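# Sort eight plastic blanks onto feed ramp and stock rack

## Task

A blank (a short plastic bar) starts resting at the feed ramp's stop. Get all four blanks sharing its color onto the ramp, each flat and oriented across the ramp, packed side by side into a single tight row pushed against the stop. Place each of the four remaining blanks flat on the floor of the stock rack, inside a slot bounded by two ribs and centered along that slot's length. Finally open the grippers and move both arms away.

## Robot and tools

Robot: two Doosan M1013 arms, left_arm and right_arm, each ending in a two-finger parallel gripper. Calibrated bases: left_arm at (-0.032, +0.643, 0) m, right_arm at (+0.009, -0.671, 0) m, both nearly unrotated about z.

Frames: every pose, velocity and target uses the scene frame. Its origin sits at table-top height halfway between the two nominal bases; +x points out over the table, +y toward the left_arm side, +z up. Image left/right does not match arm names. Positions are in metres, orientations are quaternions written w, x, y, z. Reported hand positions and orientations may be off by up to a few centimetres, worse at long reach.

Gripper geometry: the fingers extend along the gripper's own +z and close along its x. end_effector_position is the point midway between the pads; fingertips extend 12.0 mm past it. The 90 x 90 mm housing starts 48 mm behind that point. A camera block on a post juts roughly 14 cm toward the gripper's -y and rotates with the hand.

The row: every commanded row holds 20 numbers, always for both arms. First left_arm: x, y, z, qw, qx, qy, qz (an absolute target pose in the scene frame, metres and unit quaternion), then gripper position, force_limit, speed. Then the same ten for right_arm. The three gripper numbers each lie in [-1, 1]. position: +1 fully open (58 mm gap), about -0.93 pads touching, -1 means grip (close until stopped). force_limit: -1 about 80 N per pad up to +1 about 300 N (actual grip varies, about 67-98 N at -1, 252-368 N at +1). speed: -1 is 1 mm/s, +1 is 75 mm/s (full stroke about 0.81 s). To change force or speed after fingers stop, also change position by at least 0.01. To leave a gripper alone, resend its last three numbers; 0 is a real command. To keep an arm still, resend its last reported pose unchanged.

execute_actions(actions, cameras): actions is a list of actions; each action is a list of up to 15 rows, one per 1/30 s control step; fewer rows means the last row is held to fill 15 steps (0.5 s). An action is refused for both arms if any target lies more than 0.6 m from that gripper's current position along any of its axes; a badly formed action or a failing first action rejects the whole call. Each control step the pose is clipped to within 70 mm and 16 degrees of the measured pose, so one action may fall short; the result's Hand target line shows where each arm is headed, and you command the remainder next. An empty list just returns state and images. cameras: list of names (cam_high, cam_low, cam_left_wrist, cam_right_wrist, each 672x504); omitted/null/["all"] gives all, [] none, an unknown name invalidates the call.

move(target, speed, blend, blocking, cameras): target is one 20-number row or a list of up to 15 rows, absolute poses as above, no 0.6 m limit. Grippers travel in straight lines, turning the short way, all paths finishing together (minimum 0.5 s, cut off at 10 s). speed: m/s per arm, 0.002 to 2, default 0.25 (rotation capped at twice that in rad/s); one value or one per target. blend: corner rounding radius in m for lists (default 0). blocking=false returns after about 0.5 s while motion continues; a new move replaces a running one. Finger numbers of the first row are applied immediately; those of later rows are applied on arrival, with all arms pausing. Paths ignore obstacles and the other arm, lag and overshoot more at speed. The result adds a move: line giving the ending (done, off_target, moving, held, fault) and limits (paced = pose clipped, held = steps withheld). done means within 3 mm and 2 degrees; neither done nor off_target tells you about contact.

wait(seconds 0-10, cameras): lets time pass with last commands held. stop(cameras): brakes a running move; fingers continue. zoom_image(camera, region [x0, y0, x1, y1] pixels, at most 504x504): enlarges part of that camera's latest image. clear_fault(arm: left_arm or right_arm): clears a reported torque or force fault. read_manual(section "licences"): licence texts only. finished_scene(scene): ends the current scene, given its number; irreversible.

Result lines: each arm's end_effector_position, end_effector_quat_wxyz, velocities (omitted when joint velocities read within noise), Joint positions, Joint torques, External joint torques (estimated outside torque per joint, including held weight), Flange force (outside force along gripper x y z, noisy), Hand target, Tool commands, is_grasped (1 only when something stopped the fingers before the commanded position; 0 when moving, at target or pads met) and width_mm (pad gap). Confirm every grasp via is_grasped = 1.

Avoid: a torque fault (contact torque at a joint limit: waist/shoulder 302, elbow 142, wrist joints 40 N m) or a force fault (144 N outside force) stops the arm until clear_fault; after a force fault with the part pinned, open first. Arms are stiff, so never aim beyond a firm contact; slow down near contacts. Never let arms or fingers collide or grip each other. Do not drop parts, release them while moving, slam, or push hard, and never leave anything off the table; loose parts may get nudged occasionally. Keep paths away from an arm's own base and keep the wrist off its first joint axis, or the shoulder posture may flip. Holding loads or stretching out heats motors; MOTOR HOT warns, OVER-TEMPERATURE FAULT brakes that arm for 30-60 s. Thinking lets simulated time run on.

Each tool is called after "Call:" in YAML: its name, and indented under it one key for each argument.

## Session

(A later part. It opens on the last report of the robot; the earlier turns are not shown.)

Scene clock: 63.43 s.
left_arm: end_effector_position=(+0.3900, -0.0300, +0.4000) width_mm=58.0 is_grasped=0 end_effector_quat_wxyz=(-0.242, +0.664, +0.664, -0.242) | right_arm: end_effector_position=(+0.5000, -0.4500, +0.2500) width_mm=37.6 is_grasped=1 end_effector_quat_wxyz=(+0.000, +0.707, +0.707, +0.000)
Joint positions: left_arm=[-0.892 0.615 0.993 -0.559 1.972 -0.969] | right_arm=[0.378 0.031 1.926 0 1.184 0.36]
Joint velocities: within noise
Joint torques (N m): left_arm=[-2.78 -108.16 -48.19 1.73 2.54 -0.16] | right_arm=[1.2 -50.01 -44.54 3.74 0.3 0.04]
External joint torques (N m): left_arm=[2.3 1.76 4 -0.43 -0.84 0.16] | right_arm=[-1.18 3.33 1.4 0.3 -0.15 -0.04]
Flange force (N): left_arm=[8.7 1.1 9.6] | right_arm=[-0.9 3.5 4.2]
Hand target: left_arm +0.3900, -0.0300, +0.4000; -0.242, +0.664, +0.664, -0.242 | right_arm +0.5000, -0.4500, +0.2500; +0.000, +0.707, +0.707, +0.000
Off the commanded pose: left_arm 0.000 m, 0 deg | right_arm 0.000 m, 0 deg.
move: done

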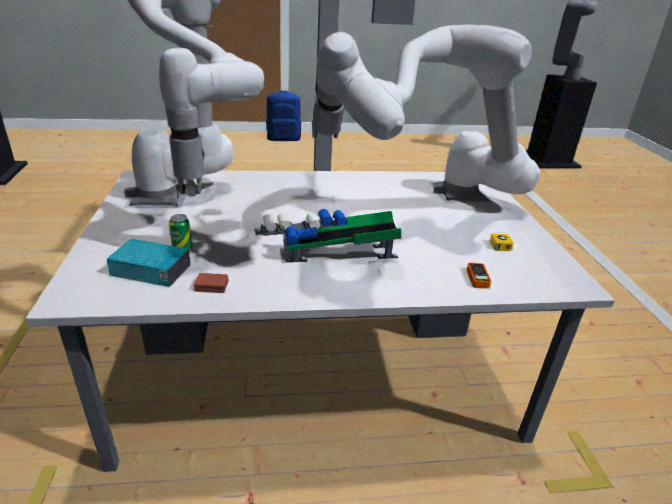

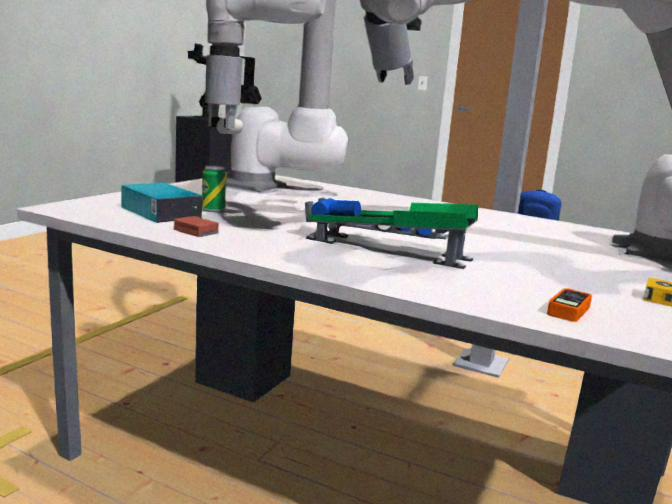

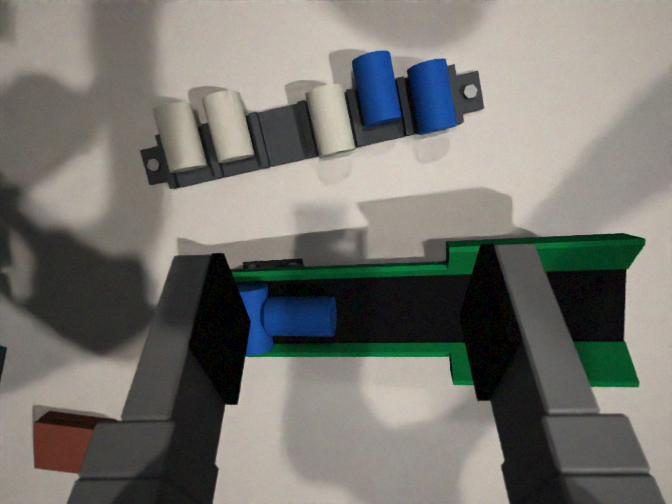

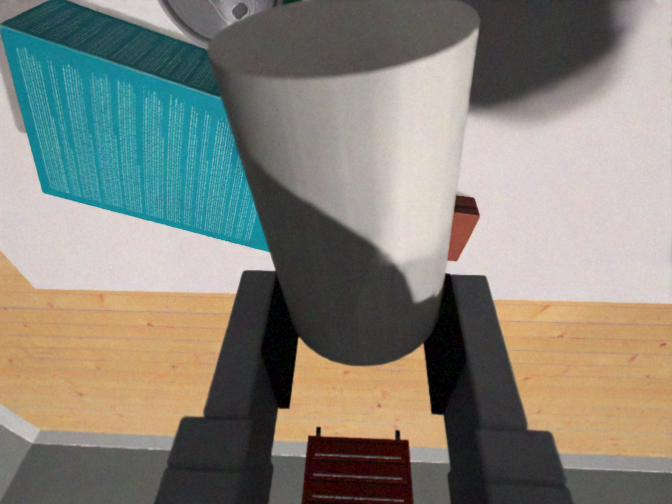

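Call:
move:
  target:
    - [0.45,0.35,0.40,-0.242,0.664,0.664,-0.242,1,1,1,0.5,-0.45,0.25,0,0.7071,0.7071,0,-1,-1,-0.3]
    - [0.45,0.40,0.40,-0.242,0.664,0.664,-0.242,1,1,1,0.34,-0.09,0.16,0,0.6293,0.7771,0,-1,-1,-0.3]
  speed: 0.3

Call:
zoom_image:
  camera: "cam_high"
  region: [240, 170, 380, 270]

Call:
zoom_image:
  camera: "cam_low"
  region: [290, 130, 470, 260]

Scene clock: 72.33 s.
left_arm: end_effector_position=(+0.4500, +0.4000, +0.4000) width_mm=58.0 is_grasped=0 end_effector_quat_wxyz=(-0.242, +0.664, +0.664, -0.242) | right_arm: end_effector_position=(+0.3401, -0.0899, +0.1600) width_mm=37.6 is_grasped=1 end_effector_quat_wxyz=(+0.000, +0.629, +0.777, +0.000)
Joint positions: left_arm=[-0.42 0.287 1.48 -0.275 2.021 -0.427] | right_arm=[1.02 0.296 1.788 0 1.058 0.793]
Joint velocities: within noise
Joint torques (N m): left_arm=[-3.38 -74.1 -46.29 3.4 3.53 -0.14] | right_arm=[2.3 -76.81 -41.88 3.51 0.34 0.17]
External joint torques (N m): left_arm=[3.5 0.66 3.69 -0.48 -0.78 0.14] | right_arm=[-2.31 4.64 1.39 0.33 -0.22 -0.17]
Flange force (N): left_arm=[6.4 0.4 8.3] | right_arm=[0.2 5.2 5.5]
Hand target: left_arm +0.4500, +0.4000, +0.4000; -0.242, +0.664, +0.664, -0.242 | right_arm +0.3400, -0.0900, +0.1600; +0.000, +0.629, +0.777, +0.000
Off the commanded pose: left_arm 0.000 m, 0 deg | right_arm 0.000 m, 0 deg.
move: done

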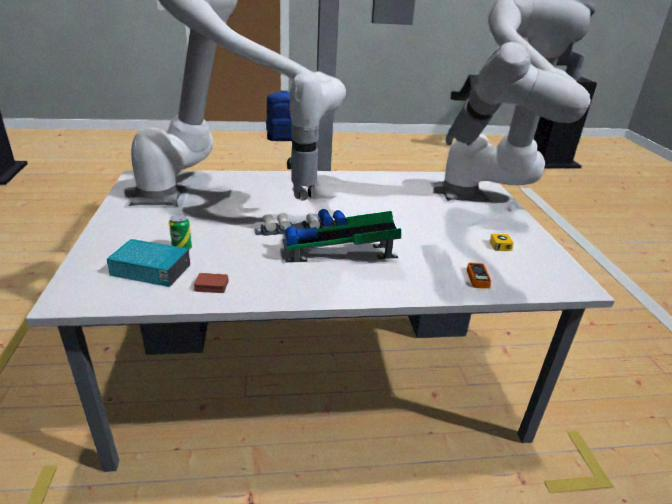

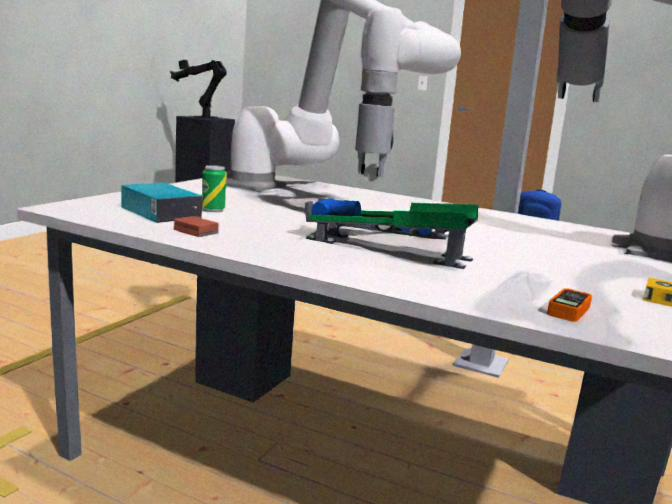

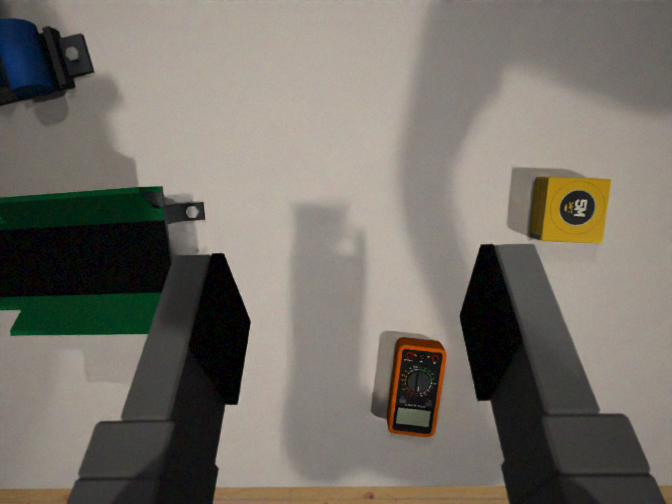

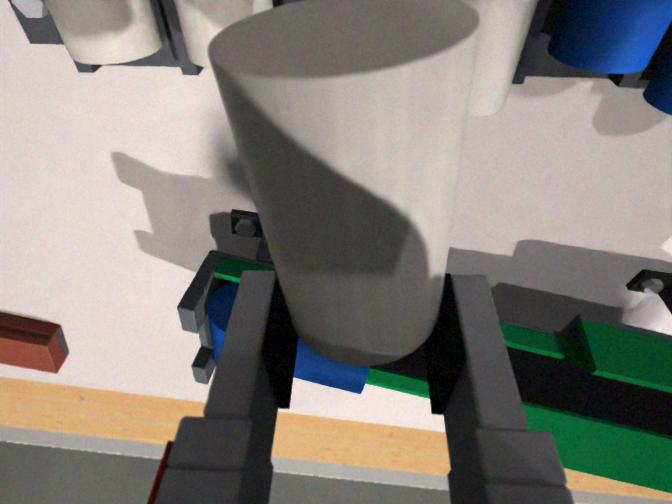

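Scaled by 3.600 from the camera's 672x504 image, which has a finer 960x720 frame.

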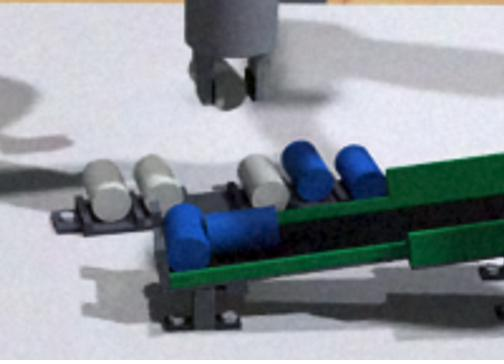

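Scaled by 2.800 from the camera's 672x504 image, which has a finer 960x720 frame.

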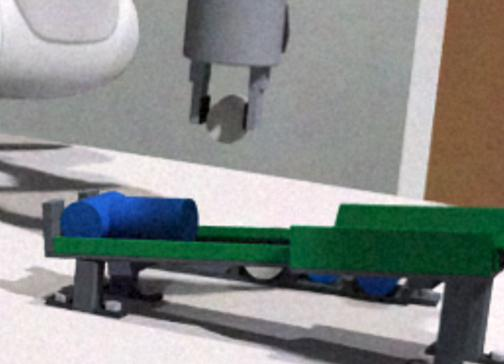

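Call:
move:
  target: [0.45,0.40,0.40,-0.242,0.664,0.664,-0.242,1,1,1,0.327,-0.093,0.085,0,0.6293,0.7771,0,-1,-1,-0.3]
  speed: 0.15
  cameras: ["cam_high","cam_low","cam_right_wrist"]

Call:
zoom_image:
  camera: "cam_high"
  region: [240, 190, 360, 260]

Call:
zoom_image:
  camera: "cam_low"
  region: [290, 160, 470, 260]

Scene clock: 77.00 s.
left_arm: end_effector_position=(+0.4500, +0.4000, +0.4000) width_mm=58.0 is_grasped=0 end_effector_quat_wxyz=(-0.242, +0.664, +0.664, -0.242) | right_arm: end_effector_position=(+0.3270, -0.0930, +0.0851) width_mm=37.6 is_grasped=1 end_effector_quat_wxyz=(+0.000, +0.629, +0.777, +0.000)
Joint positions: left_arm=[-0.42 0.287 1.48 -0.275 2.021 -0.427] | right_arm=[1.034 0.352 1.868 0 0.921 0.807]
Joint velocities: within noise
Joint torques (N m): left_arm=[-3.52 -74.24 -46.49 3.41 3.52 -0.06] | right_arm=[0.81 -78.61 -38.5 3.16 0.33 0.06]
External joint torques (N m): left_arm=[3.68 0.91 3.96 -0.49 -0.77 0.06] | right_arm=[-0.83 4.25 1.54 0.35 -0.21 -0.06]
Flange force (N): left_arm=[6.5 0.6 8.7] | right_arm=[1.0 2.6 5.8]
Hand target: left_arm +0.4500, +0.4000, +0.4000; -0.242, +0.664, +0.664, -0.242 | right_arm +0.3270, -0.0930, +0.0850; +0.000, +0.629, +0.777, +0.000
Off the commanded pose: left_arm 0.000 m, 0 deg | right_arm 0.000 m, 0 deg.
move: done
Images, in order (width x height): cam_high 672x504, cam_low 672x504, cam_right_wrist 672x504.

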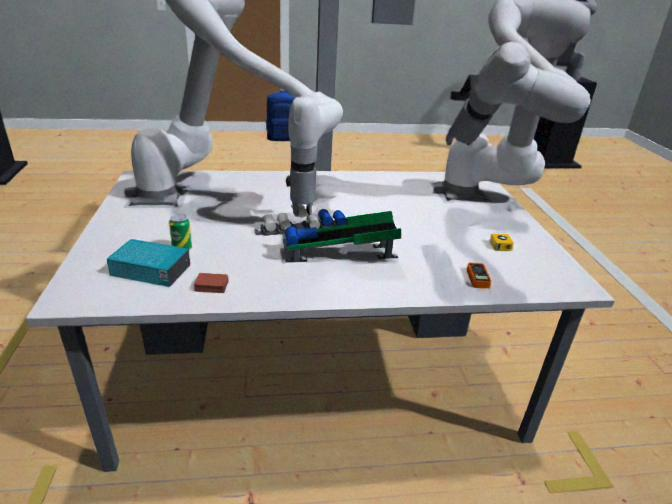

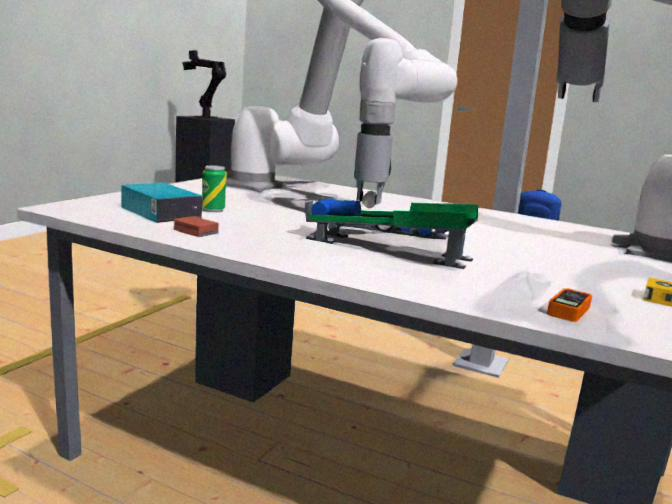

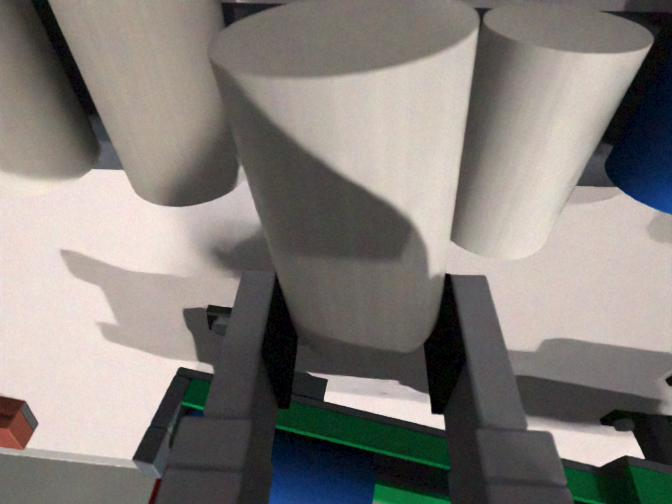

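Scaled by 4.200 from the camera's 672x504 image, which has a finer 960x720 frame.

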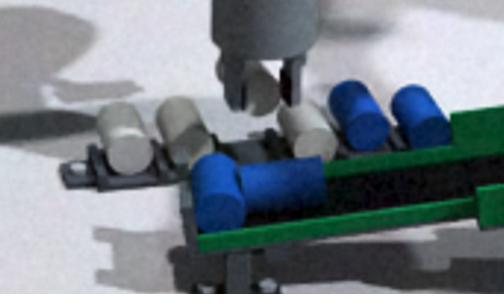

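Scaled by 2.800 from the camera's 672x504 image, which has a finer 960x720 frame.

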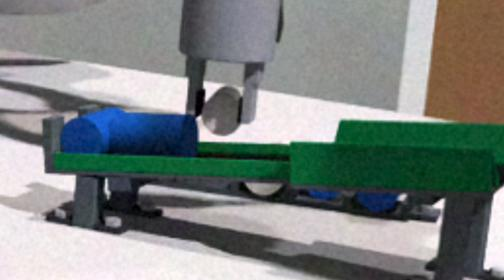

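Call:
move:
  target: [0.45,0.40,0.40,-0.242,0.664,0.664,-0.242,1,1,1,0.327,-0.0955,0.062,0,0.6428,0.7661,0,-1,-1,-0.3]
  speed: 0.06
  cameras: ["cam_high","cam_right_wrist"]

Call:
zoom_image:
  camera: "cam_high"
  region: [240, 190, 360, 260]

Scene clock: 80.10 s.
left_arm: end_effector_position=(+0.4500, +0.4000, +0.4000) width_mm=58.0 is_grasped=0 end_effector_quat_wxyz=(-0.242, +0.664, +0.664, -0.242) | right_arm: end_effector_position=(+0.3270, -0.0955, +0.0620) width_mm=37.6 is_grasped=1 end_effector_quat_wxyz=(+0.000, +0.643, +0.766, +0.000)
Joint positions: left_arm=[-0.42 0.287 1.48 -0.275 2.021 -0.427] | right_arm=[1.032 0.373 1.889 0 0.879 0.84]
Joint velocities: within noise
Joint torques (N m): left_arm=[-4.21 -74.33 -46.46 3.34 3.56 -0.05] | right_arm=[0.96 -79.06 -37.11 3.07 0.33 -0.01]
External joint torques (N m): left_arm=[3.92 1.24 3.83 -0.44 -0.82 0.05] | right_arm=[-0.97 3.53 1.18 0.34 -0.23 0.01]
Flange force (N): left_arm=[6.6 1.3 8.2] | right_arm=[0.7 2.4 5.0]
Hand target: left_arm +0.4500, +0.4000, +0.4000; -0.242, +0.664, +0.664, -0.242 | right_arm +0.3270, -0.0955, +0.0620; +0.000, +0.643, +0.766, +0.000
Off the commanded pose: left_arm 0.000 m, 0 deg | right_arm 0.000 m, 0 deg.
move: done
Images, in order (width x height): cam_high 672x504, cam_right_wrist 672x504.

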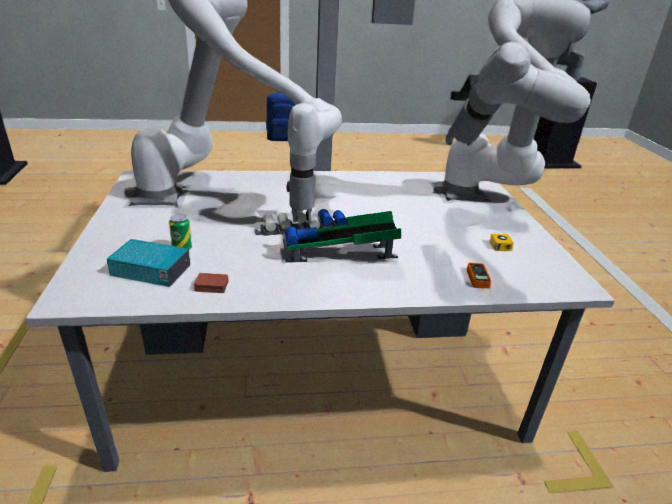

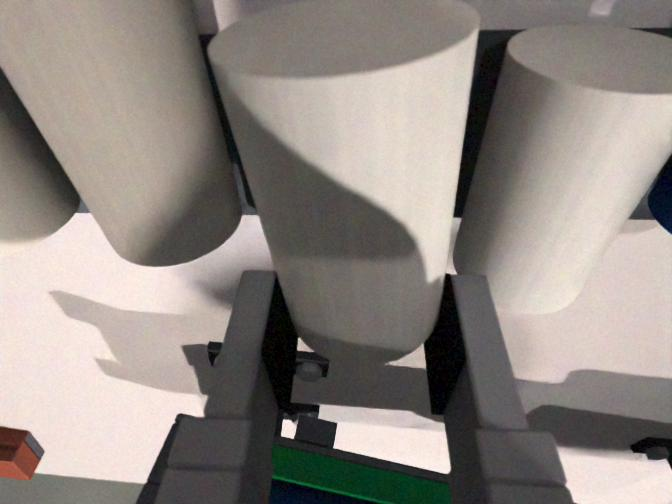

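Scaled by 4.200 from the camera's 672x504 image, which has a finer 960x720 frame.

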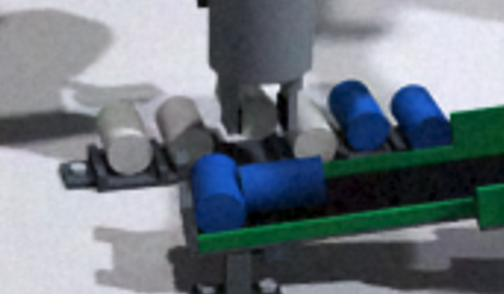

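Call:
move:
  target: [0.45,0.40,0.40,-0.242,0.664,0.664,-0.242,1,1,1,0.327,-0.0955,0.052,0,0.6428,0.7661,0,-1,-1,-0.3]
  speed: 0.03
  cameras: []

Call:
move:
  target: [0.45,0.40,0.40,-0.242,0.664,0.664,-0.242,1,1,1,0.327,-0.0955,0.047,0,0.6428,0.7661,0,-1,-1,-0.3]
  speed: 0.02
  cameras: ["cam_right_wrist","cam_high"]

Scene clock: 85.53 s.
left_arm: end_effector_position=(+0.4500, +0.4000, +0.4000) width_mm=58.0 is_grasped=0 end_effector_quat_wxyz=(-0.242, +0.664, +0.664, -0.242) | right_arm: end_effector_position=(+0.3270, -0.0955, +0.0520) width_mm=37.6 is_grasped=1 end_effector_quat_wxyz=(+0.000, +0.643, +0.766, +0.000)
Joint positions: left_arm=[-0.42 0.287 1.48 -0.275 2.021 -0.427] | right_arm=[1.032 0.384 1.895 0 0.862 0.84]
Joint velocities: within noise
Joint torques (N m): left_arm=[-3.57 -74.28 -46.35 3.29 3.57 -0.13] | right_arm=[0.79 -80.01 -36.8 3.09 0.28 -0.06]
External joint torques (N m): left_arm=[3.73 0.82 3.62 -0.36 -0.83 0.13] | right_arm=[-0.79 3.75 1.38 0.27 -0.19 0.06]
Flange force (N): left_arm=[6.6 0.9 8.0] | right_arm=[0.8 2.1 5.4]
Hand target: left_arm +0.4500, +0.4000, +0.4000; -0.242, +0.664, +0.664, -0.242 | right_arm +0.3270, -0.0955, +0.0520; +0.000, +0.643, +0.766, +0.000
Off the commanded pose: left_arm 0.000 m, 0 deg | right_arm 0.000 m, 0 deg.
move: done
No camera images: "cameras" was empty.

Scene clock: 86.23 s.
left_arm: end_effector_position=(+0.4500, +0.4000, +0.4000) width_mm=58.0 is_grasped=0 end_effector_quat_wxyz=(-0.242, +0.664, +0.664, -0.242) end_effector_velocity=(+0.002, -0.001, +0.002) end_effector_angular_velocity=(-0.002, -0.005, +0.000) | right_arm: end_effector_position=(+0.3270, -0.0955, +0.0470) width_mm=37.6 is_grasped=1 end_effector_quat_wxyz=(+0.000, +0.643, +0.766, +0.000)
Joint positions: left_arm=[-0.42 0.287 1.48 -0.275 2.021 -0.427] | right_arm=[1.032 0.39 1.899 0 0.853 0.84]
Joint velocities: left_arm=[0 0 -0.005 0 0 0] | right_arm=[within noise]
Joint torques (N m): left_arm=[-3.3 -74.09 -46.21 3.4 3.52 -0.11] | right_arm=[0.84 -80.66 -36.24 2.99 0.29 0.02]
External joint torques (N m): left_arm=[3.76 0.72 3.54 -0.46 -0.78 0.11] | right_arm=[-0.83 4.16 1.09 0.34 -0.19 -0.02]
Flange force (N): left_arm=[6.5 0.7 7.8] | right_arm=[1.5 2.9 5.7]
Hand target: left_arm +0.4500, +0.4000, +0.4000; -0.242, +0.664, +0.664, -0.242 | right_arm +0.3270, -0.0955, +0.0470; +0.000, +0.643, +0.766, +0.000
Off the commanded pose: left_arm 0.000 m, 0 deg | right_arm 0.000 m, 0 deg.
move: done
Images, in order (width x height): cam_high 672x504, cam_right_wrist 672x504.

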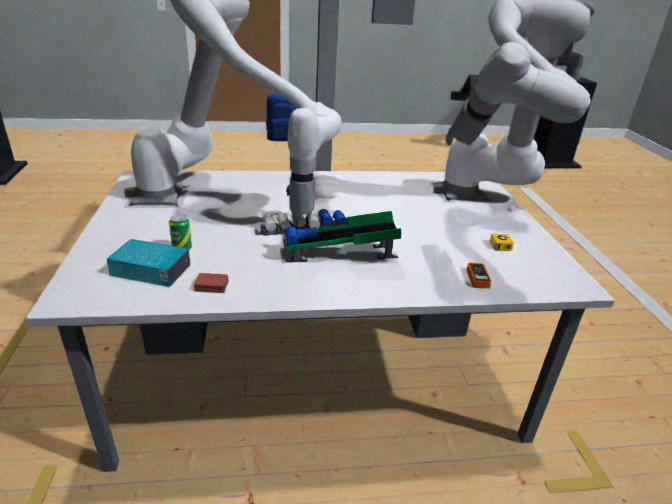

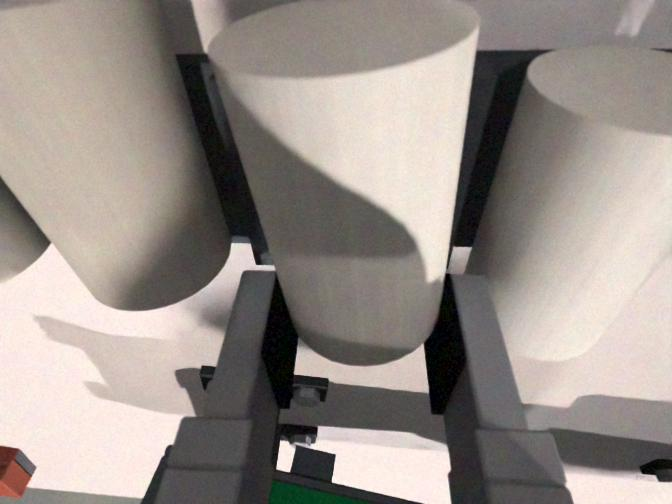

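Call:
move:
  target: [0.45,0.40,0.40,-0.242,0.664,0.664,-0.242,1,1,1,0.327,-0.0955,0.037,0,0.6428,0.7661,0,-1,-1,-0.3]
  speed: 0.03
  cameras: ["cam_right_wrist"]

Call:
move:
  target: [0.45,0.40,0.40,-0.242,0.664,0.664,-0.242,1,1,1,0.327,-0.0955,0.033,0,0.6428,0.7661,0,-1,-1,-0.3]
  speed: 0.02
  cameras: ["cam_right_wrist"]

Scene clock: 89.33 s.
left_arm: end_effector_position=(+0.4500, +0.4000, +0.4000) width_mm=58.0 is_grasped=0 end_effector_quat_wxyz=(-0.242, +0.664, +0.664, -0.242) | right_arm: end_effector_position=(+0.3270, -0.0955, +0.0370) width_mm=37.6 is_grasped=1 end_effector_quat_wxyz=(+0.000, +0.643, +0.766, +0.000)
Joint positions: left_arm=[-0.42 0.287 1.48 -0.275 2.021 -0.427] | right_arm=[1.032 0.401 1.905 0 0.836 0.84]
Joint velocities: within noise
Joint torques (N m): left_arm=[-3.71 -74.26 -46.33 3.37 3.51 -0.15] | right_arm=[0.96 -80.34 -35.58 2.92 0.19 0.06]
External joint torques (N m): left_arm=[3.93 0.83 3.58 -0.43 -0.77 0.15] | right_arm=[-0.95 3.12 0.99 0.36 -0.1 -0.06]
Flange force (N): left_arm=[6.8 0.9 7.8] | right_arm=[0.5 2.3 4.3]
Hand target: left_arm +0.4500, +0.4000, +0.4000; -0.242, +0.664, +0.664, -0.242 | right_arm +0.3270, -0.0955, +0.0370; +0.000, +0.643, +0.766, +0.000
Off the commanded pose: left_arm 0.000 m, 0 deg | right_arm 0.000 m, 0 deg.
move: done
Images, in order (width x height): cam_right_wrist 672x504.

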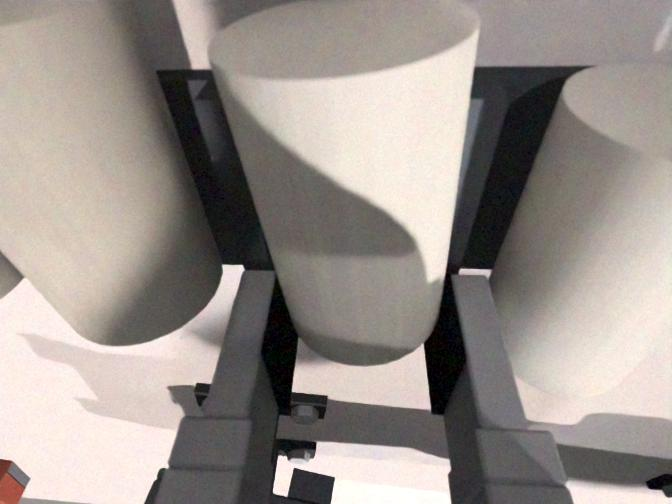

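Scene clock: 90.03 s.
left_arm: end_effector_position=(+0.4500, +0.4000, +0.4000) width_mm=58.0 is_grasped=0 end_effector_quat_wxyz=(-0.242, +0.664, +0.664, -0.242) | right_arm: end_effector_position=(+0.3272, -0.0953, +0.0332) width_mm=37.6 is_grasped=1 end_effector_quat_wxyz=(+0.000, +0.643, +0.766, +0.000)
Joint positions: left_arm=[-0.42 0.287 1.48 -0.275 2.021 -0.427] | right_arm=[1.032 0.406 1.907 0 0.828 0.84]
Joint velocities: within noise
Joint torques (N m): left_arm=[-4.17 -73.72 -46.5 3.37 3.53 -0.11] | right_arm=[-2.56 -4.38 19.63 0.85 2.68 0.1]
External joint torques (N m): left_arm=[3.94 0.68 3.93 -0.47 -0.79 0.11] | right_arm=[2.54 -72.76 -53.95 2.41 -2.58 -0.09]
Flange force (N): left_arm=[7.0 0.5 8.7] | right_arm=[14.0 6.5 -111.1]
Hand target: left_arm +0.4500, +0.4000, +0.4000; -0.242, +0.664, +0.664, -0.242 | right_arm +0.3270, -0.0955, +0.0330; +0.000, +0.643, +0.766, +0.000
Off the commanded pose: left_arm 0.000 m, 0 deg | right_arm 0.000 m, 0 deg.
move: done
Images, in order (width x height): cam_right_wrist 672x504.

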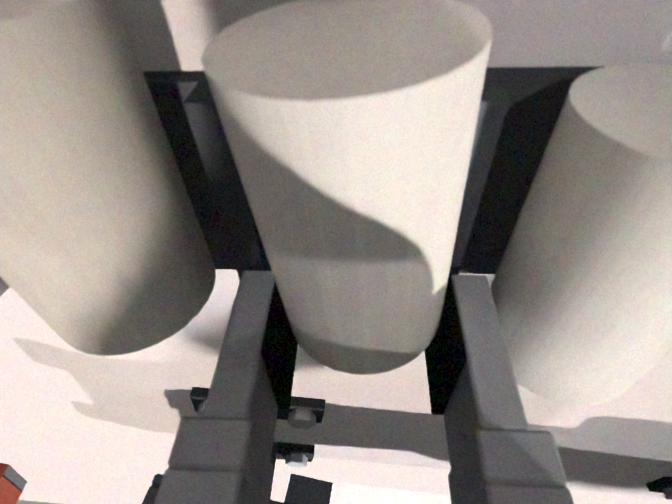

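Call:
move:
  target: [0.45,0.40,0.40,-0.242,0.664,0.664,-0.242,1,1,1,0.327,-0.0955,0.0355,0,0.6428,0.7661,0,-1,-1,-0.3]
  speed: 0.02
  cameras: []

Call:
move:
  target: [0.45,0.40,0.40,-0.242,0.664,0.664,-0.242,1,1,1,0.327,-0.0955,0.0355,0,0.6428,0.7661,0,0.6,-1,-0.7]
  cameras: ["cam_right_wrist"]

Scene clock: 92.10 s.
left_arm: end_effector_position=(+0.4500, +0.4000, +0.4000) width_mm=58.0 is_grasped=0 end_effector_quat_wxyz=(-0.242, +0.664, +0.664, -0.242) | right_arm: end_effector_position=(+0.3269, -0.0956, +0.0353) width_mm=37.6 is_grasped=1 end_effector_quat_wxyz=(+0.000, +0.643, +0.766, +0.000)
Joint positions: left_arm=[-0.42 0.287 1.48 -0.275 2.021 -0.427] | right_arm=[1.032 0.403 1.906 0 0.833 0.84]
Joint velocities: within noise
Joint torques (N m): left_arm=[-3.58 -73.96 -46.18 3.32 3.64 -0.04] | right_arm=[0.62 -80.76 -36.67 2.91 0.28 0.06]
External joint torques (N m): left_arm=[3.72 0.44 3.41 -0.39 -0.89 0.04] | right_arm=[-0.65 3.63 2.1 0.37 -0.19 -0.06]
Flange force (N): left_arm=[6.5 0.4 7.9] | right_arm=[-0.5 0.9 5.8]
Hand target: left_arm +0.4500, +0.4000, +0.4000; -0.242, +0.664, +0.664, -0.242 | right_arm +0.3270, -0.0955, +0.0355; +0.000, +0.643, +0.766, +0.000
Off the commanded pose: left_arm 0.000 m, 0 deg | right_arm 0.000 m, 0 deg.
move: done
No camera images: "cameras" was empty.

Scene clock: 93.03 s.
left_arm: end_effector_position=(+0.4500, +0.4000, +0.4000) width_mm=58.0 is_grasped=0 end_effector_quat_wxyz=(-0.242, +0.664, +0.664, -0.242) | right_arm: end_effector_position=(+0.3270, -0.0955, +0.0355) width_mm=46.0 is_grasped=0 end_effector_quat_wxyz=(+0.000, +0.643, +0.766, +0.000)
Joint positions: left_arm=[-0.42 0.287 1.48 -0.275 2.021 -0.427] | right_arm=[1.032 0.403 1.906 0 0.833 0.84]
Joint velocities: within noise
Joint torques (N m): left_arm=[-4.57 -74.38 -46.25 3.37 3.51 -0.1] | right_arm=[0.54 -80.89 -35.61 2.93 0.18 0.05]
External joint torques (N m): left_arm=[4.44 1.06 3.63 -0.47 -0.77 0.1] | right_arm=[-0.54 3.67 1.06 0.35 -0.08 -0.05]
Flange force (N): left_arm=[7.3 1.4 7.5] | right_arm=[1.3 2.2 5.0]
Hand target: left_arm +0.4500, +0.4000, +0.4000; -0.242, +0.664, +0.664, -0.242 | right_arm +0.3270, -0.0955, +0.0355; +0.000, +0.643, +0.766, +0.000
Off the commanded pose: left_arm 0.000 m, 0 deg | right_arm 0.000 m, 0 deg.
move: done
Images, in order (width x height): cam_right_wrist 672x504.

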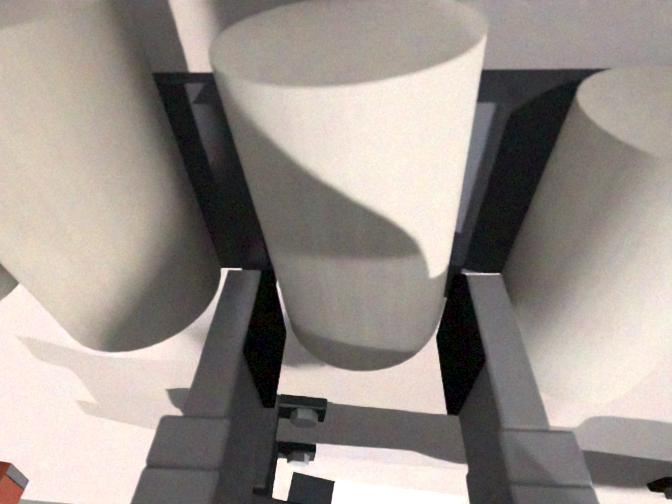

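Call:
move:
  target:
    - [0.45,0.40,0.40,-0.242,0.664,0.664,-0.242,1,1,1,0.327,-0.0955,0.16,0,0.6428,0.7661,0,0.6,-1,-0.7]
    - [0.45,0.40,0.40,-0.242,0.664,0.664,-0.242,1,1,1,0.36,-0.09,0.29,-0.242,0.664,0.664,-0.242,0.6,-1,-0.7]
  speed: [0.1,0.25]
  blend: [0.02,0]
  cameras: ["cam_right_wrist"]

Call:
zoom_image:
  camera: "cam_right_wrist"
  region: [100, 0, 604, 378]

Scene clock: 97.63 s.
left_arm: end_effector_position=(+0.4500, +0.4000, +0.4000) width_mm=58.0 is_grasped=0 end_effector_quat_wxyz=(-0.242, +0.664, +0.664, -0.242) | right_arm: end_effector_position=(+0.3600, -0.0900, +0.2900) width_mm=46.0 is_grasped=0 end_effector_quat_wxyz=(-0.242, +0.664, +0.664, -0.242)
Joint positions: left_arm=[-0.42 0.287 1.48 -0.275 2.021 -0.427] | right_arm=[0.787 0.453 1.448 0.473 1.76 0.734]
Joint velocities: within noise
Joint torques (N m): left_arm=[-3.29 -74.3 -46.53 3.36 3.65 -0.13] | right_arm=[0.99 -93.48 -43.71 5.24 2.39 0.05]
External joint torques (N m): left_arm=[3.32 1.05 3.97 -0.45 -0.91 0.13] | right_arm=[-0.97 2.84 0.89 0.4 -0.14 -0.05]
Flange force (N): left_arm=[6.1 0.8 9.0] | right_arm=[0.9 3.4 0.6]
Hand target: left_arm +0.4500, +0.4000, +0.4000; -0.242, +0.664, +0.664, -0.242 | right_arm +0.3600, -0.0900, +0.2900; -0.242, +0.664, +0.664, -0.242
Off the commanded pose: left_arm 0.000 m, 0 deg | right_arm 0.000 m, 0 deg.
move: done
Images, in order (width x height): cam_right_wrist 672x504.

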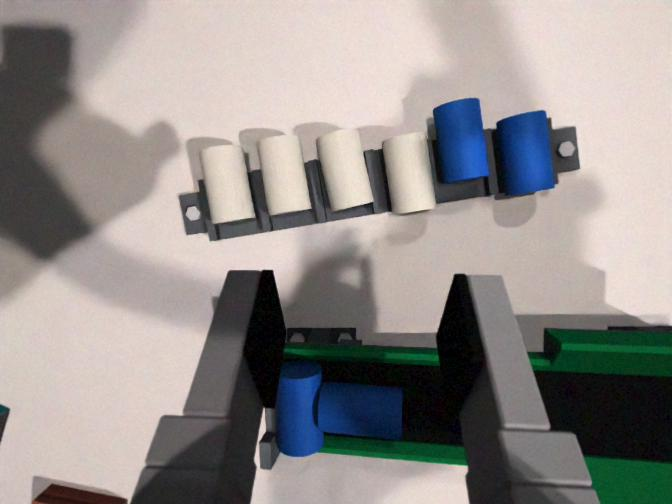

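Scaled by 1.000.

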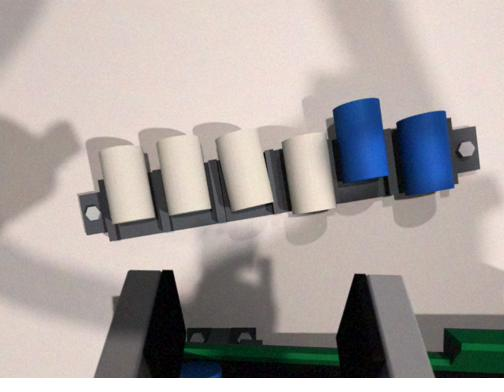

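Call:
move:
  target:
    - [0.45,0.40,0.40,-0.242,0.664,0.664,-0.242,1,1,1,0.2955,-0.1005,0.12,0,0.6361,0.7716,0,0.6,-1,-0.5]
    - [0.45,0.40,0.40,-0.242,0.664,0.664,-0.242,1,1,1,0.2955,-0.1005,0.055,0,0.6361,0.7716,0,0.6,-1,-0.5]
  speed: [0.25,0.08]
  cameras: ["cam_right_wrist","cam_high"]

Call:
zoom_image:
  camera: "cam_high"
  region: [240, 190, 360, 260]

Scene clock: 104.63 s.
left_arm: end_effector_position=(+0.4500, +0.4000, +0.4000) width_mm=58.0 is_grasped=0 end_effector_quat_wxyz=(-0.242, +0.664, +0.664, -0.242) | right_arm: end_effector_position=(+0.2955, -0.1005, +0.0550) width_mm=46.0 is_grasped=0 end_effector_quat_wxyz=(+0.000, +0.636, +0.772, +0.000)
Joint positions: left_arm=[-0.42 0.287 1.48 -0.275 2.021 -0.427] | right_arm=[1.07 0.356 1.931 0 0.854 0.86]
Joint velocities: within noise
Joint torques (N m): left_arm=[-3.4 -74.29 -46.28 3.46 3.54 -0.12] | right_arm=[0.64 -76.54 -36.12 3.01 0.24 0]
External joint torques (N m): left_arm=[3.2 1.18 3.68 -0.56 -0.81 0.12] | right_arm=[-0.65 3.26 0.78 0.34 -0.16 0]
Flange force (N): left_arm=[5.6 1.0 8.1] | right_arm=[1.4 2.4 4.5]
Hand target: left_arm +0.4500, +0.4000, +0.4000; -0.242, +0.664, +0.664, -0.242 | right_arm +0.2955, -0.1005, +0.0550; +0.000, +0.636, +0.772, +0.000
Off the commanded pose: left_arm 0.000 m, 0 deg | right_arm 0.000 m, 0 deg.
move: done
Images, in order (width x height): cam_high 672x504, cam_right_wrist 672x504.

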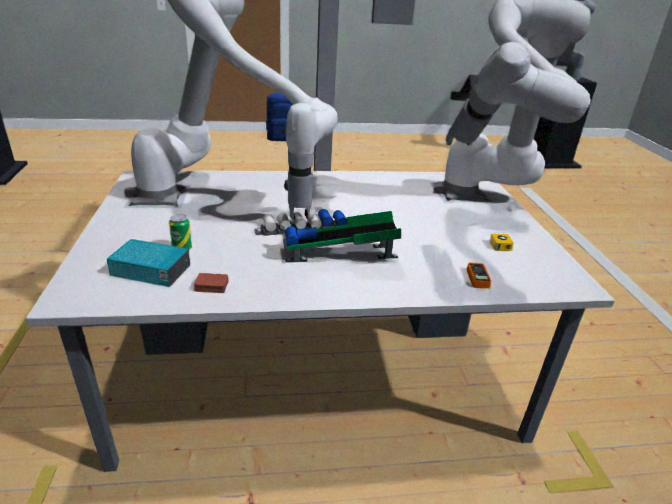

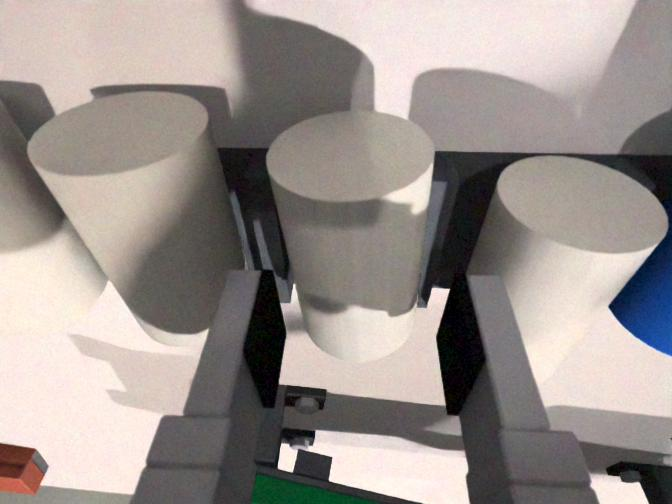

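Scaled by 4.200 from the camera's 672x504 image, which has a finer 960x720 frame.

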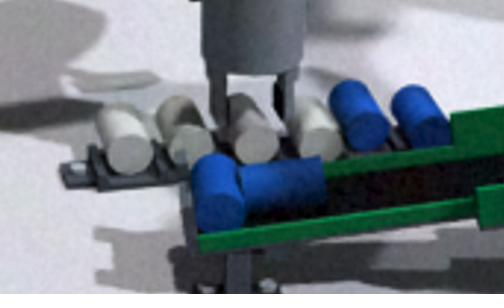

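Call:
move:
  target: [0.45,0.40,0.40,-0.242,0.664,0.664,-0.242,1,1,1,0.2955,-0.1005,0.039,0,0.6361,0.7716,0,0.6,-1,-0.5]
  speed: 0.03
  cameras: ["cam_right_wrist","cam_high"]

Call:
zoom_image:
  camera: "cam_high"
  region: [240, 190, 360, 260]

Scene clock: 106.70 s.
left_arm: end_effector_position=(+0.4500, +0.4000, +0.4000) width_mm=58.0 is_grasped=0 end_effector_quat_wxyz=(-0.242, +0.664, +0.664, -0.242) | right_arm: end_effector_position=(+0.2955, -0.1005, +0.0390) width_mm=46.0 is_grasped=0 end_effector_quat_wxyz=(+0.000, +0.636, +0.772, +0.000)
Joint positions: left_arm=[-0.42 0.287 1.48 -0.275 2.021 -0.427] | right_arm=[1.07 0.375 1.942 0 0.825 0.86]
Joint velocities: within noise
Joint torques (N m): left_arm=[-4.14 -74.52 -46.3 3.36 3.54 -0.01] | right_arm=[0.77 -77.67 -35.25 2.94 0.24 0.13]
External joint torques (N m): left_arm=[4.05 1.47 3.63 -0.44 -0.81 0.01] | right_arm=[-0.76 3.5 1 0.31 -0.15 -0.13]
Flange force (N): left_arm=[6.5 1.7 7.4] | right_arm=[1.0 2.5 5.0]
Hand target: left_arm +0.4500, +0.4000, +0.4000; -0.242, +0.664, +0.664, -0.242 | right_arm +0.2955, -0.1005, +0.0390; +0.000, +0.636, +0.772, +0.000
Off the commanded pose: left_arm 0.000 m, 0 deg | right_arm 0.000 m, 0 deg.
move: done
Images, in order (width x height): cam_high 672x504, cam_right_wrist 672x504.

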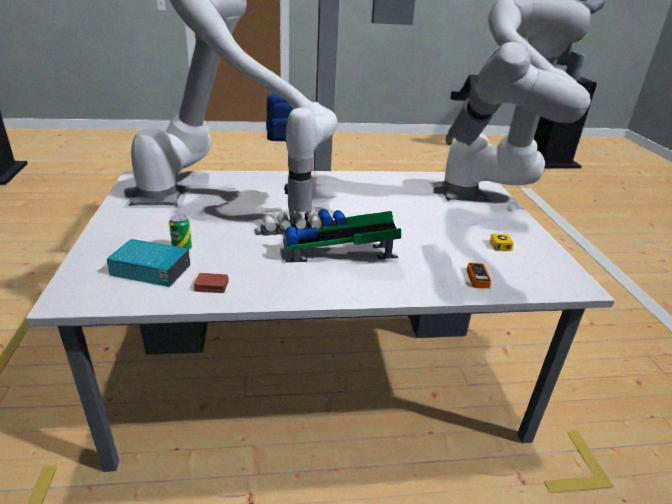

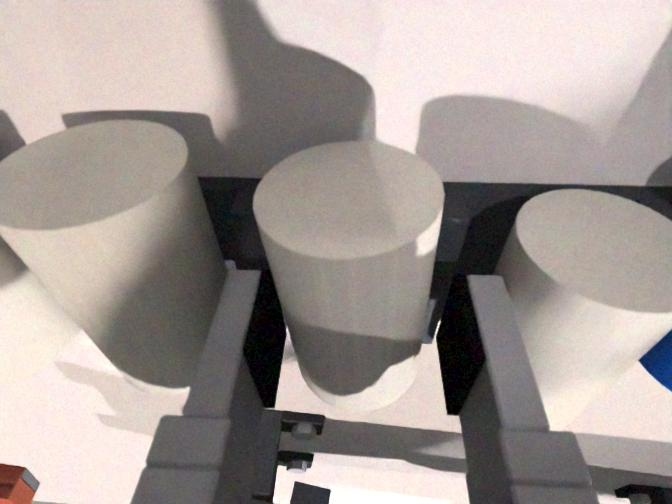

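Scaled by 4.200 from the camera's 672x504 image, which has a finer 960x720 frame.

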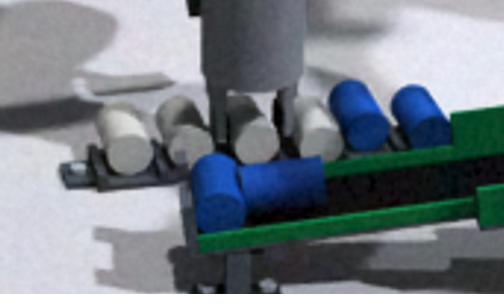

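Call:
move:
  target: [0.45,0.40,0.40,-0.242,0.664,0.664,-0.242,1,1,1,0.2955,-0.1005,0.039,0,0.6361,0.7716,0,-1,-1,-0.5]
  cameras: ["cam_right_wrist"]

Call:
move:
  target:
    - [0.45,0.40,0.40,-0.242,0.664,0.664,-0.242,1,1,1,0.2955,-0.1005,0.042,0,0.6361,0.7716,0,-1,-1,-0.5]
    - [0.45,0.40,0.40,-0.242,0.664,0.664,-0.242,1,1,1,0.3083,-0.098,0.042,0,0.6361,0.7716,0,-1,-1,-0.5]
    - [0.45,0.40,0.40,-0.242,0.664,0.664,-0.242,1,1,1,0.3083,-0.098,0.0393,0,0.6361,0.7716,0,-1,-1,-0.5]
  speed: 0.04
  cameras: ["cam_right_wrist"]

Call:
move:
  target:
    - [0.45,0.40,0.40,-0.242,0.664,0.664,-0.242,1,1,1,0.3083,-0.098,0.0393,0,0.6361,0.7716,0,0.6,-1,-0.7]
    - [0.45,0.40,0.40,-0.242,0.664,0.664,-0.242,1,1,1,0.3083,-0.098,0.13,0,0.6361,0.7716,0,0.6,-1,-0.7]
  speed: 0.12
  cameras: ["cam_right_wrist"]

Scene clock: 110.33 s.
left_arm: end_effector_position=(+0.4500, +0.4000, +0.4000) width_mm=58.0 is_grasped=0 end_effector_quat_wxyz=(-0.242, +0.664, +0.664, -0.242) | right_arm: end_effector_position=(+0.2955, -0.1005, +0.0390) width_mm=38.4 is_grasped=1 end_effector_quat_wxyz=(+0.000, +0.636, +0.772, +0.000)
Joint positions: left_arm=[-0.42 0.287 1.48 -0.275 2.021 -0.427] | right_arm=[1.07 0.375 1.942 0 0.825 0.86]
Joint velocities: within noise
Joint torques (N m): left_arm=[-3.41 -74.11 -46.46 3.29 3.6 -0.03] | right_arm=[0.53 -74.72 -34.44 2.94 -0.17 0.14]
External joint torques (N m): left_arm=[3.56 0.87 3.96 -0.38 -0.86 0.03] | right_arm=[-0.53 0.48 0.05 0.32 0.26 -0.14]
Flange force (N): left_arm=[6.4 0.6 8.9] | right_arm=[-0.1 1.2 0.1]
Hand target: left_arm +0.4500, +0.4000, +0.4000; -0.242, +0.664, +0.664, -0.242 | right_arm +0.2955, -0.1005, +0.0390; +0.000, +0.636, +0.772, +0.000
Off the commanded pose: left_arm 0.000 m, 0 deg | right_arm 0.000 m, 0 deg.
move: done
Images, in order (width x height): cam_right_wrist 672x504.

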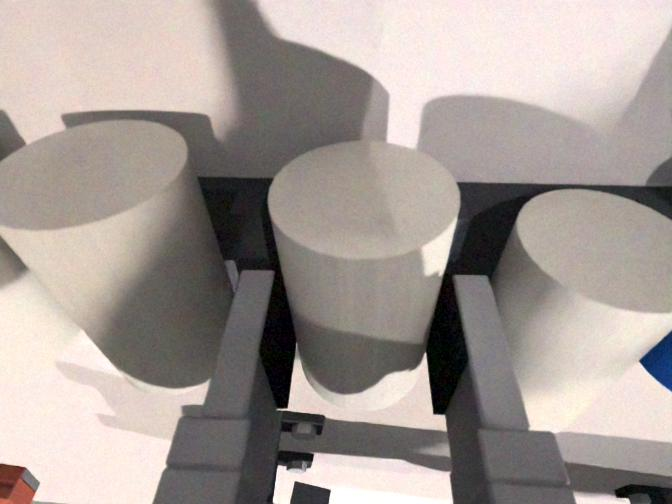

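Scene clock: 111.13 s.
left_arm: end_effector_position=(+0.4500, +0.4000, +0.4000) width_mm=58.0 is_grasped=0 end_effector_quat_wxyz=(-0.242, +0.664, +0.664, -0.242) | right_arm: end_effector_position=(+0.3083, -0.0980, +0.0393) width_mm=38.4 is_grasped=1 end_effector_quat_wxyz=(+0.000, +0.636, +0.772, +0.000)
Joint positions: left_arm=[-0.42 0.287 1.48 -0.275 2.021 -0.427] | right_arm=[1.055 0.385 1.925 0 0.832 0.845]
Joint velocities: within noise
Joint torques (N m): left_arm=[-3.41 -74.01 -46.39 3.35 3.51 -0.05] | right_arm=[0.62 -79.35 -36.13 2.93 0.15 0.07]
External joint torques (N m): left_arm=[3.35 0.64 3.68 -0.43 -0.77 0.05] | right_arm=[-0.61 4.06 1.62 0.34 -0.06 -0.07]
Flange force (N): left_arm=[6.1 0.3 8.3] | right_arm=[0.8 2.0 5.8]
Hand target: left_arm +0.4500, +0.4000, +0.4000; -0.242, +0.664, +0.664, -0.242 | right_arm +0.3083, -0.0980, +0.0393; +0.000, +0.636, +0.772, +0.000
Off the commanded pose: left_arm 0.000 m, 0 deg | right_arm 0.000 m, 0 deg.
move: done
Images, in order (width x height): cam_right_wrist 672x504.

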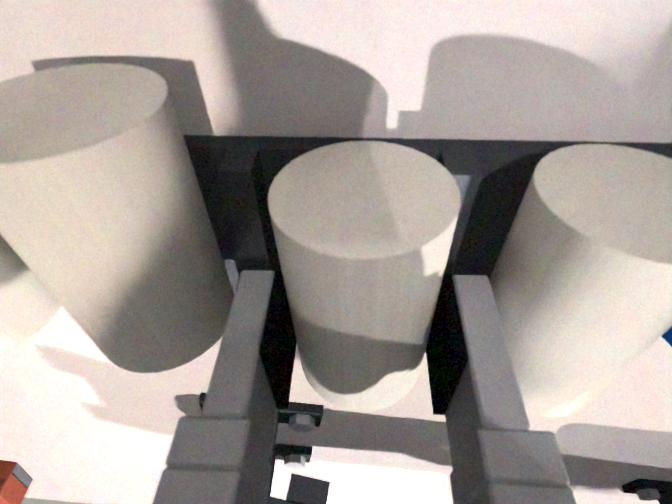

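Scene clock: 113.10 s.
left_arm: end_effector_position=(+0.4500, +0.4000, +0.4000) width_mm=58.0 is_grasped=0 end_effector_quat_wxyz=(-0.242, +0.664, +0.664, -0.242) | right_arm: end_effector_position=(+0.3083, -0.0980, +0.1300) width_mm=46.0 is_grasped=0 end_effector_quat_wxyz=(+0.000, +0.636, +0.772, +0.000)
Joint positions: left_arm=[-0.42 0.287 1.48 -0.275 2.021 -0.427] | right_arm=[1.055 0.29 1.858 0 0.993 0.845]
Joint velocities: within noise
Joint torques (N m): left_arm=[-3.36 -73.97 -46.45 3.45 3.58 -0.1] | right_arm=[1.01 -73.41 -40.28 3.29 0.31 0.02]
External joint torques (N m): left_arm=[3.22 0.58 3.73 -0.54 -0.84 0.1] | right_arm=[-0.99 3.1 1.25 0.41 -0.2 -0.02]
Flange force (N): left_arm=[6.0 0.2 8.6] | right_arm=[0.4 2.3 4.3]
Hand target: left_arm +0.4500, +0.4000, +0.4000; -0.242, +0.664, +0.664, -0.242 | right_arm +0.3083, -0.0980, +0.1300; +0.000, +0.636, +0.772, +0.000
Off the commanded pose: left_arm 0.000 m, 0 deg | right_arm 0.000 m, 0 deg.
move: done
Images, in order (width x height): cam_right_wrist 672x504.

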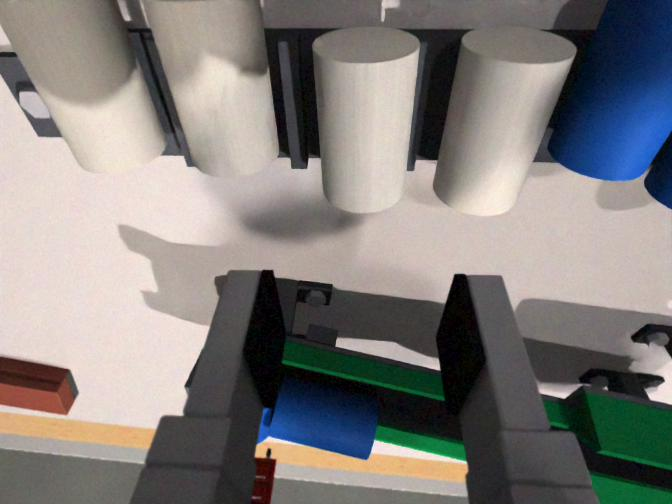

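Call:
move:
  target:
    - [0.45,0.40,0.40,-0.242,0.664,0.664,-0.242,1,1,1,0.3013,-0.152,0.12,0,0.6361,0.7716,0,0.6,-1,-0.5]
    - [0.45,0.40,0.40,-0.242,0.664,0.664,-0.242,1,1,1,0.3013,-0.152,0.055,0,0.6361,0.7716,0,0.6,-1,-0.5]
  speed: [0.15,0.08]
  cameras: ["cam_right_wrist","cam_high"]

Scene clock: 115.80 s.
left_arm: end_effector_position=(+0.4500, +0.4000, +0.4000) width_mm=58.0 is_grasped=0 end_effector_quat_wxyz=(-0.242, +0.664, +0.664, -0.242) | right_arm: end_effector_position=(+0.3013, -0.1520, +0.0550) width_mm=46.0 is_grasped=0 end_effector_quat_wxyz=(+0.000, +0.636, +0.772, +0.000)
Joint positions: left_arm=[-0.42 0.287 1.48 -0.275 2.021 -0.427] | right_arm=[1.019 0.3 2.014 0 0.827 0.809]
Joint velocities: within noise
Joint torques (N m): left_arm=[-3.95 -74.01 -46.2 3.31 3.51 -0.06] | right_arm=[1.11 -69.02 -35.46 2.93 0.26 0.02]
External joint torques (N m): left_arm=[4.17 0.44 3.56 -0.38 -0.76 0.06] | right_arm=[-1.1 2.46 1.08 0.33 -0.17 -0.02]
Flange force (N): left_arm=[7.2 0.5 7.9] | right_arm=[-0.5 2.1 4.0]
Hand target: left_arm +0.4500, +0.4000, +0.4000; -0.242, +0.664, +0.664, -0.242 | right_arm +0.3013, -0.1520, +0.0550; +0.000, +0.636, +0.772, +0.000
Off the commanded pose: left_arm 0.000 m, 0 deg | right_arm 0.000 m, 0 deg.
move: done
Images, in order (width x height): cam_high 672x504, cam_right_wrist 672x504.

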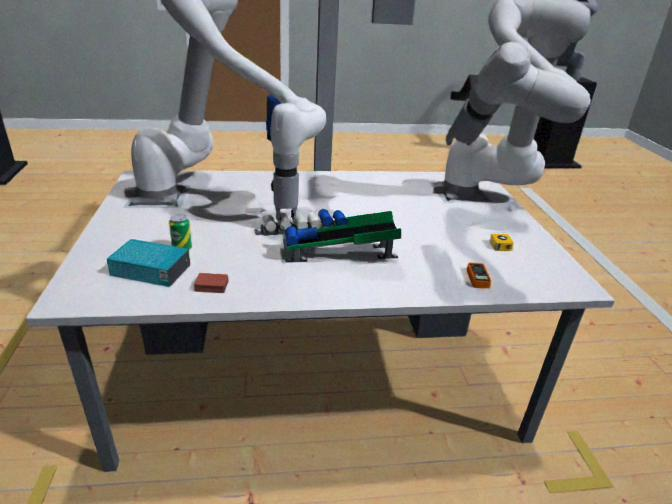

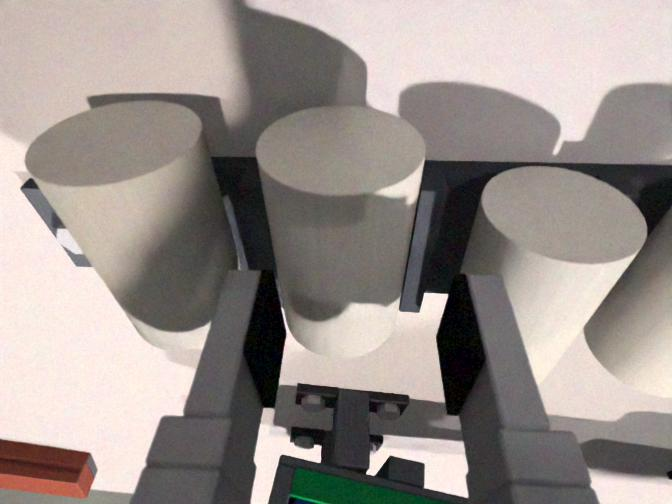

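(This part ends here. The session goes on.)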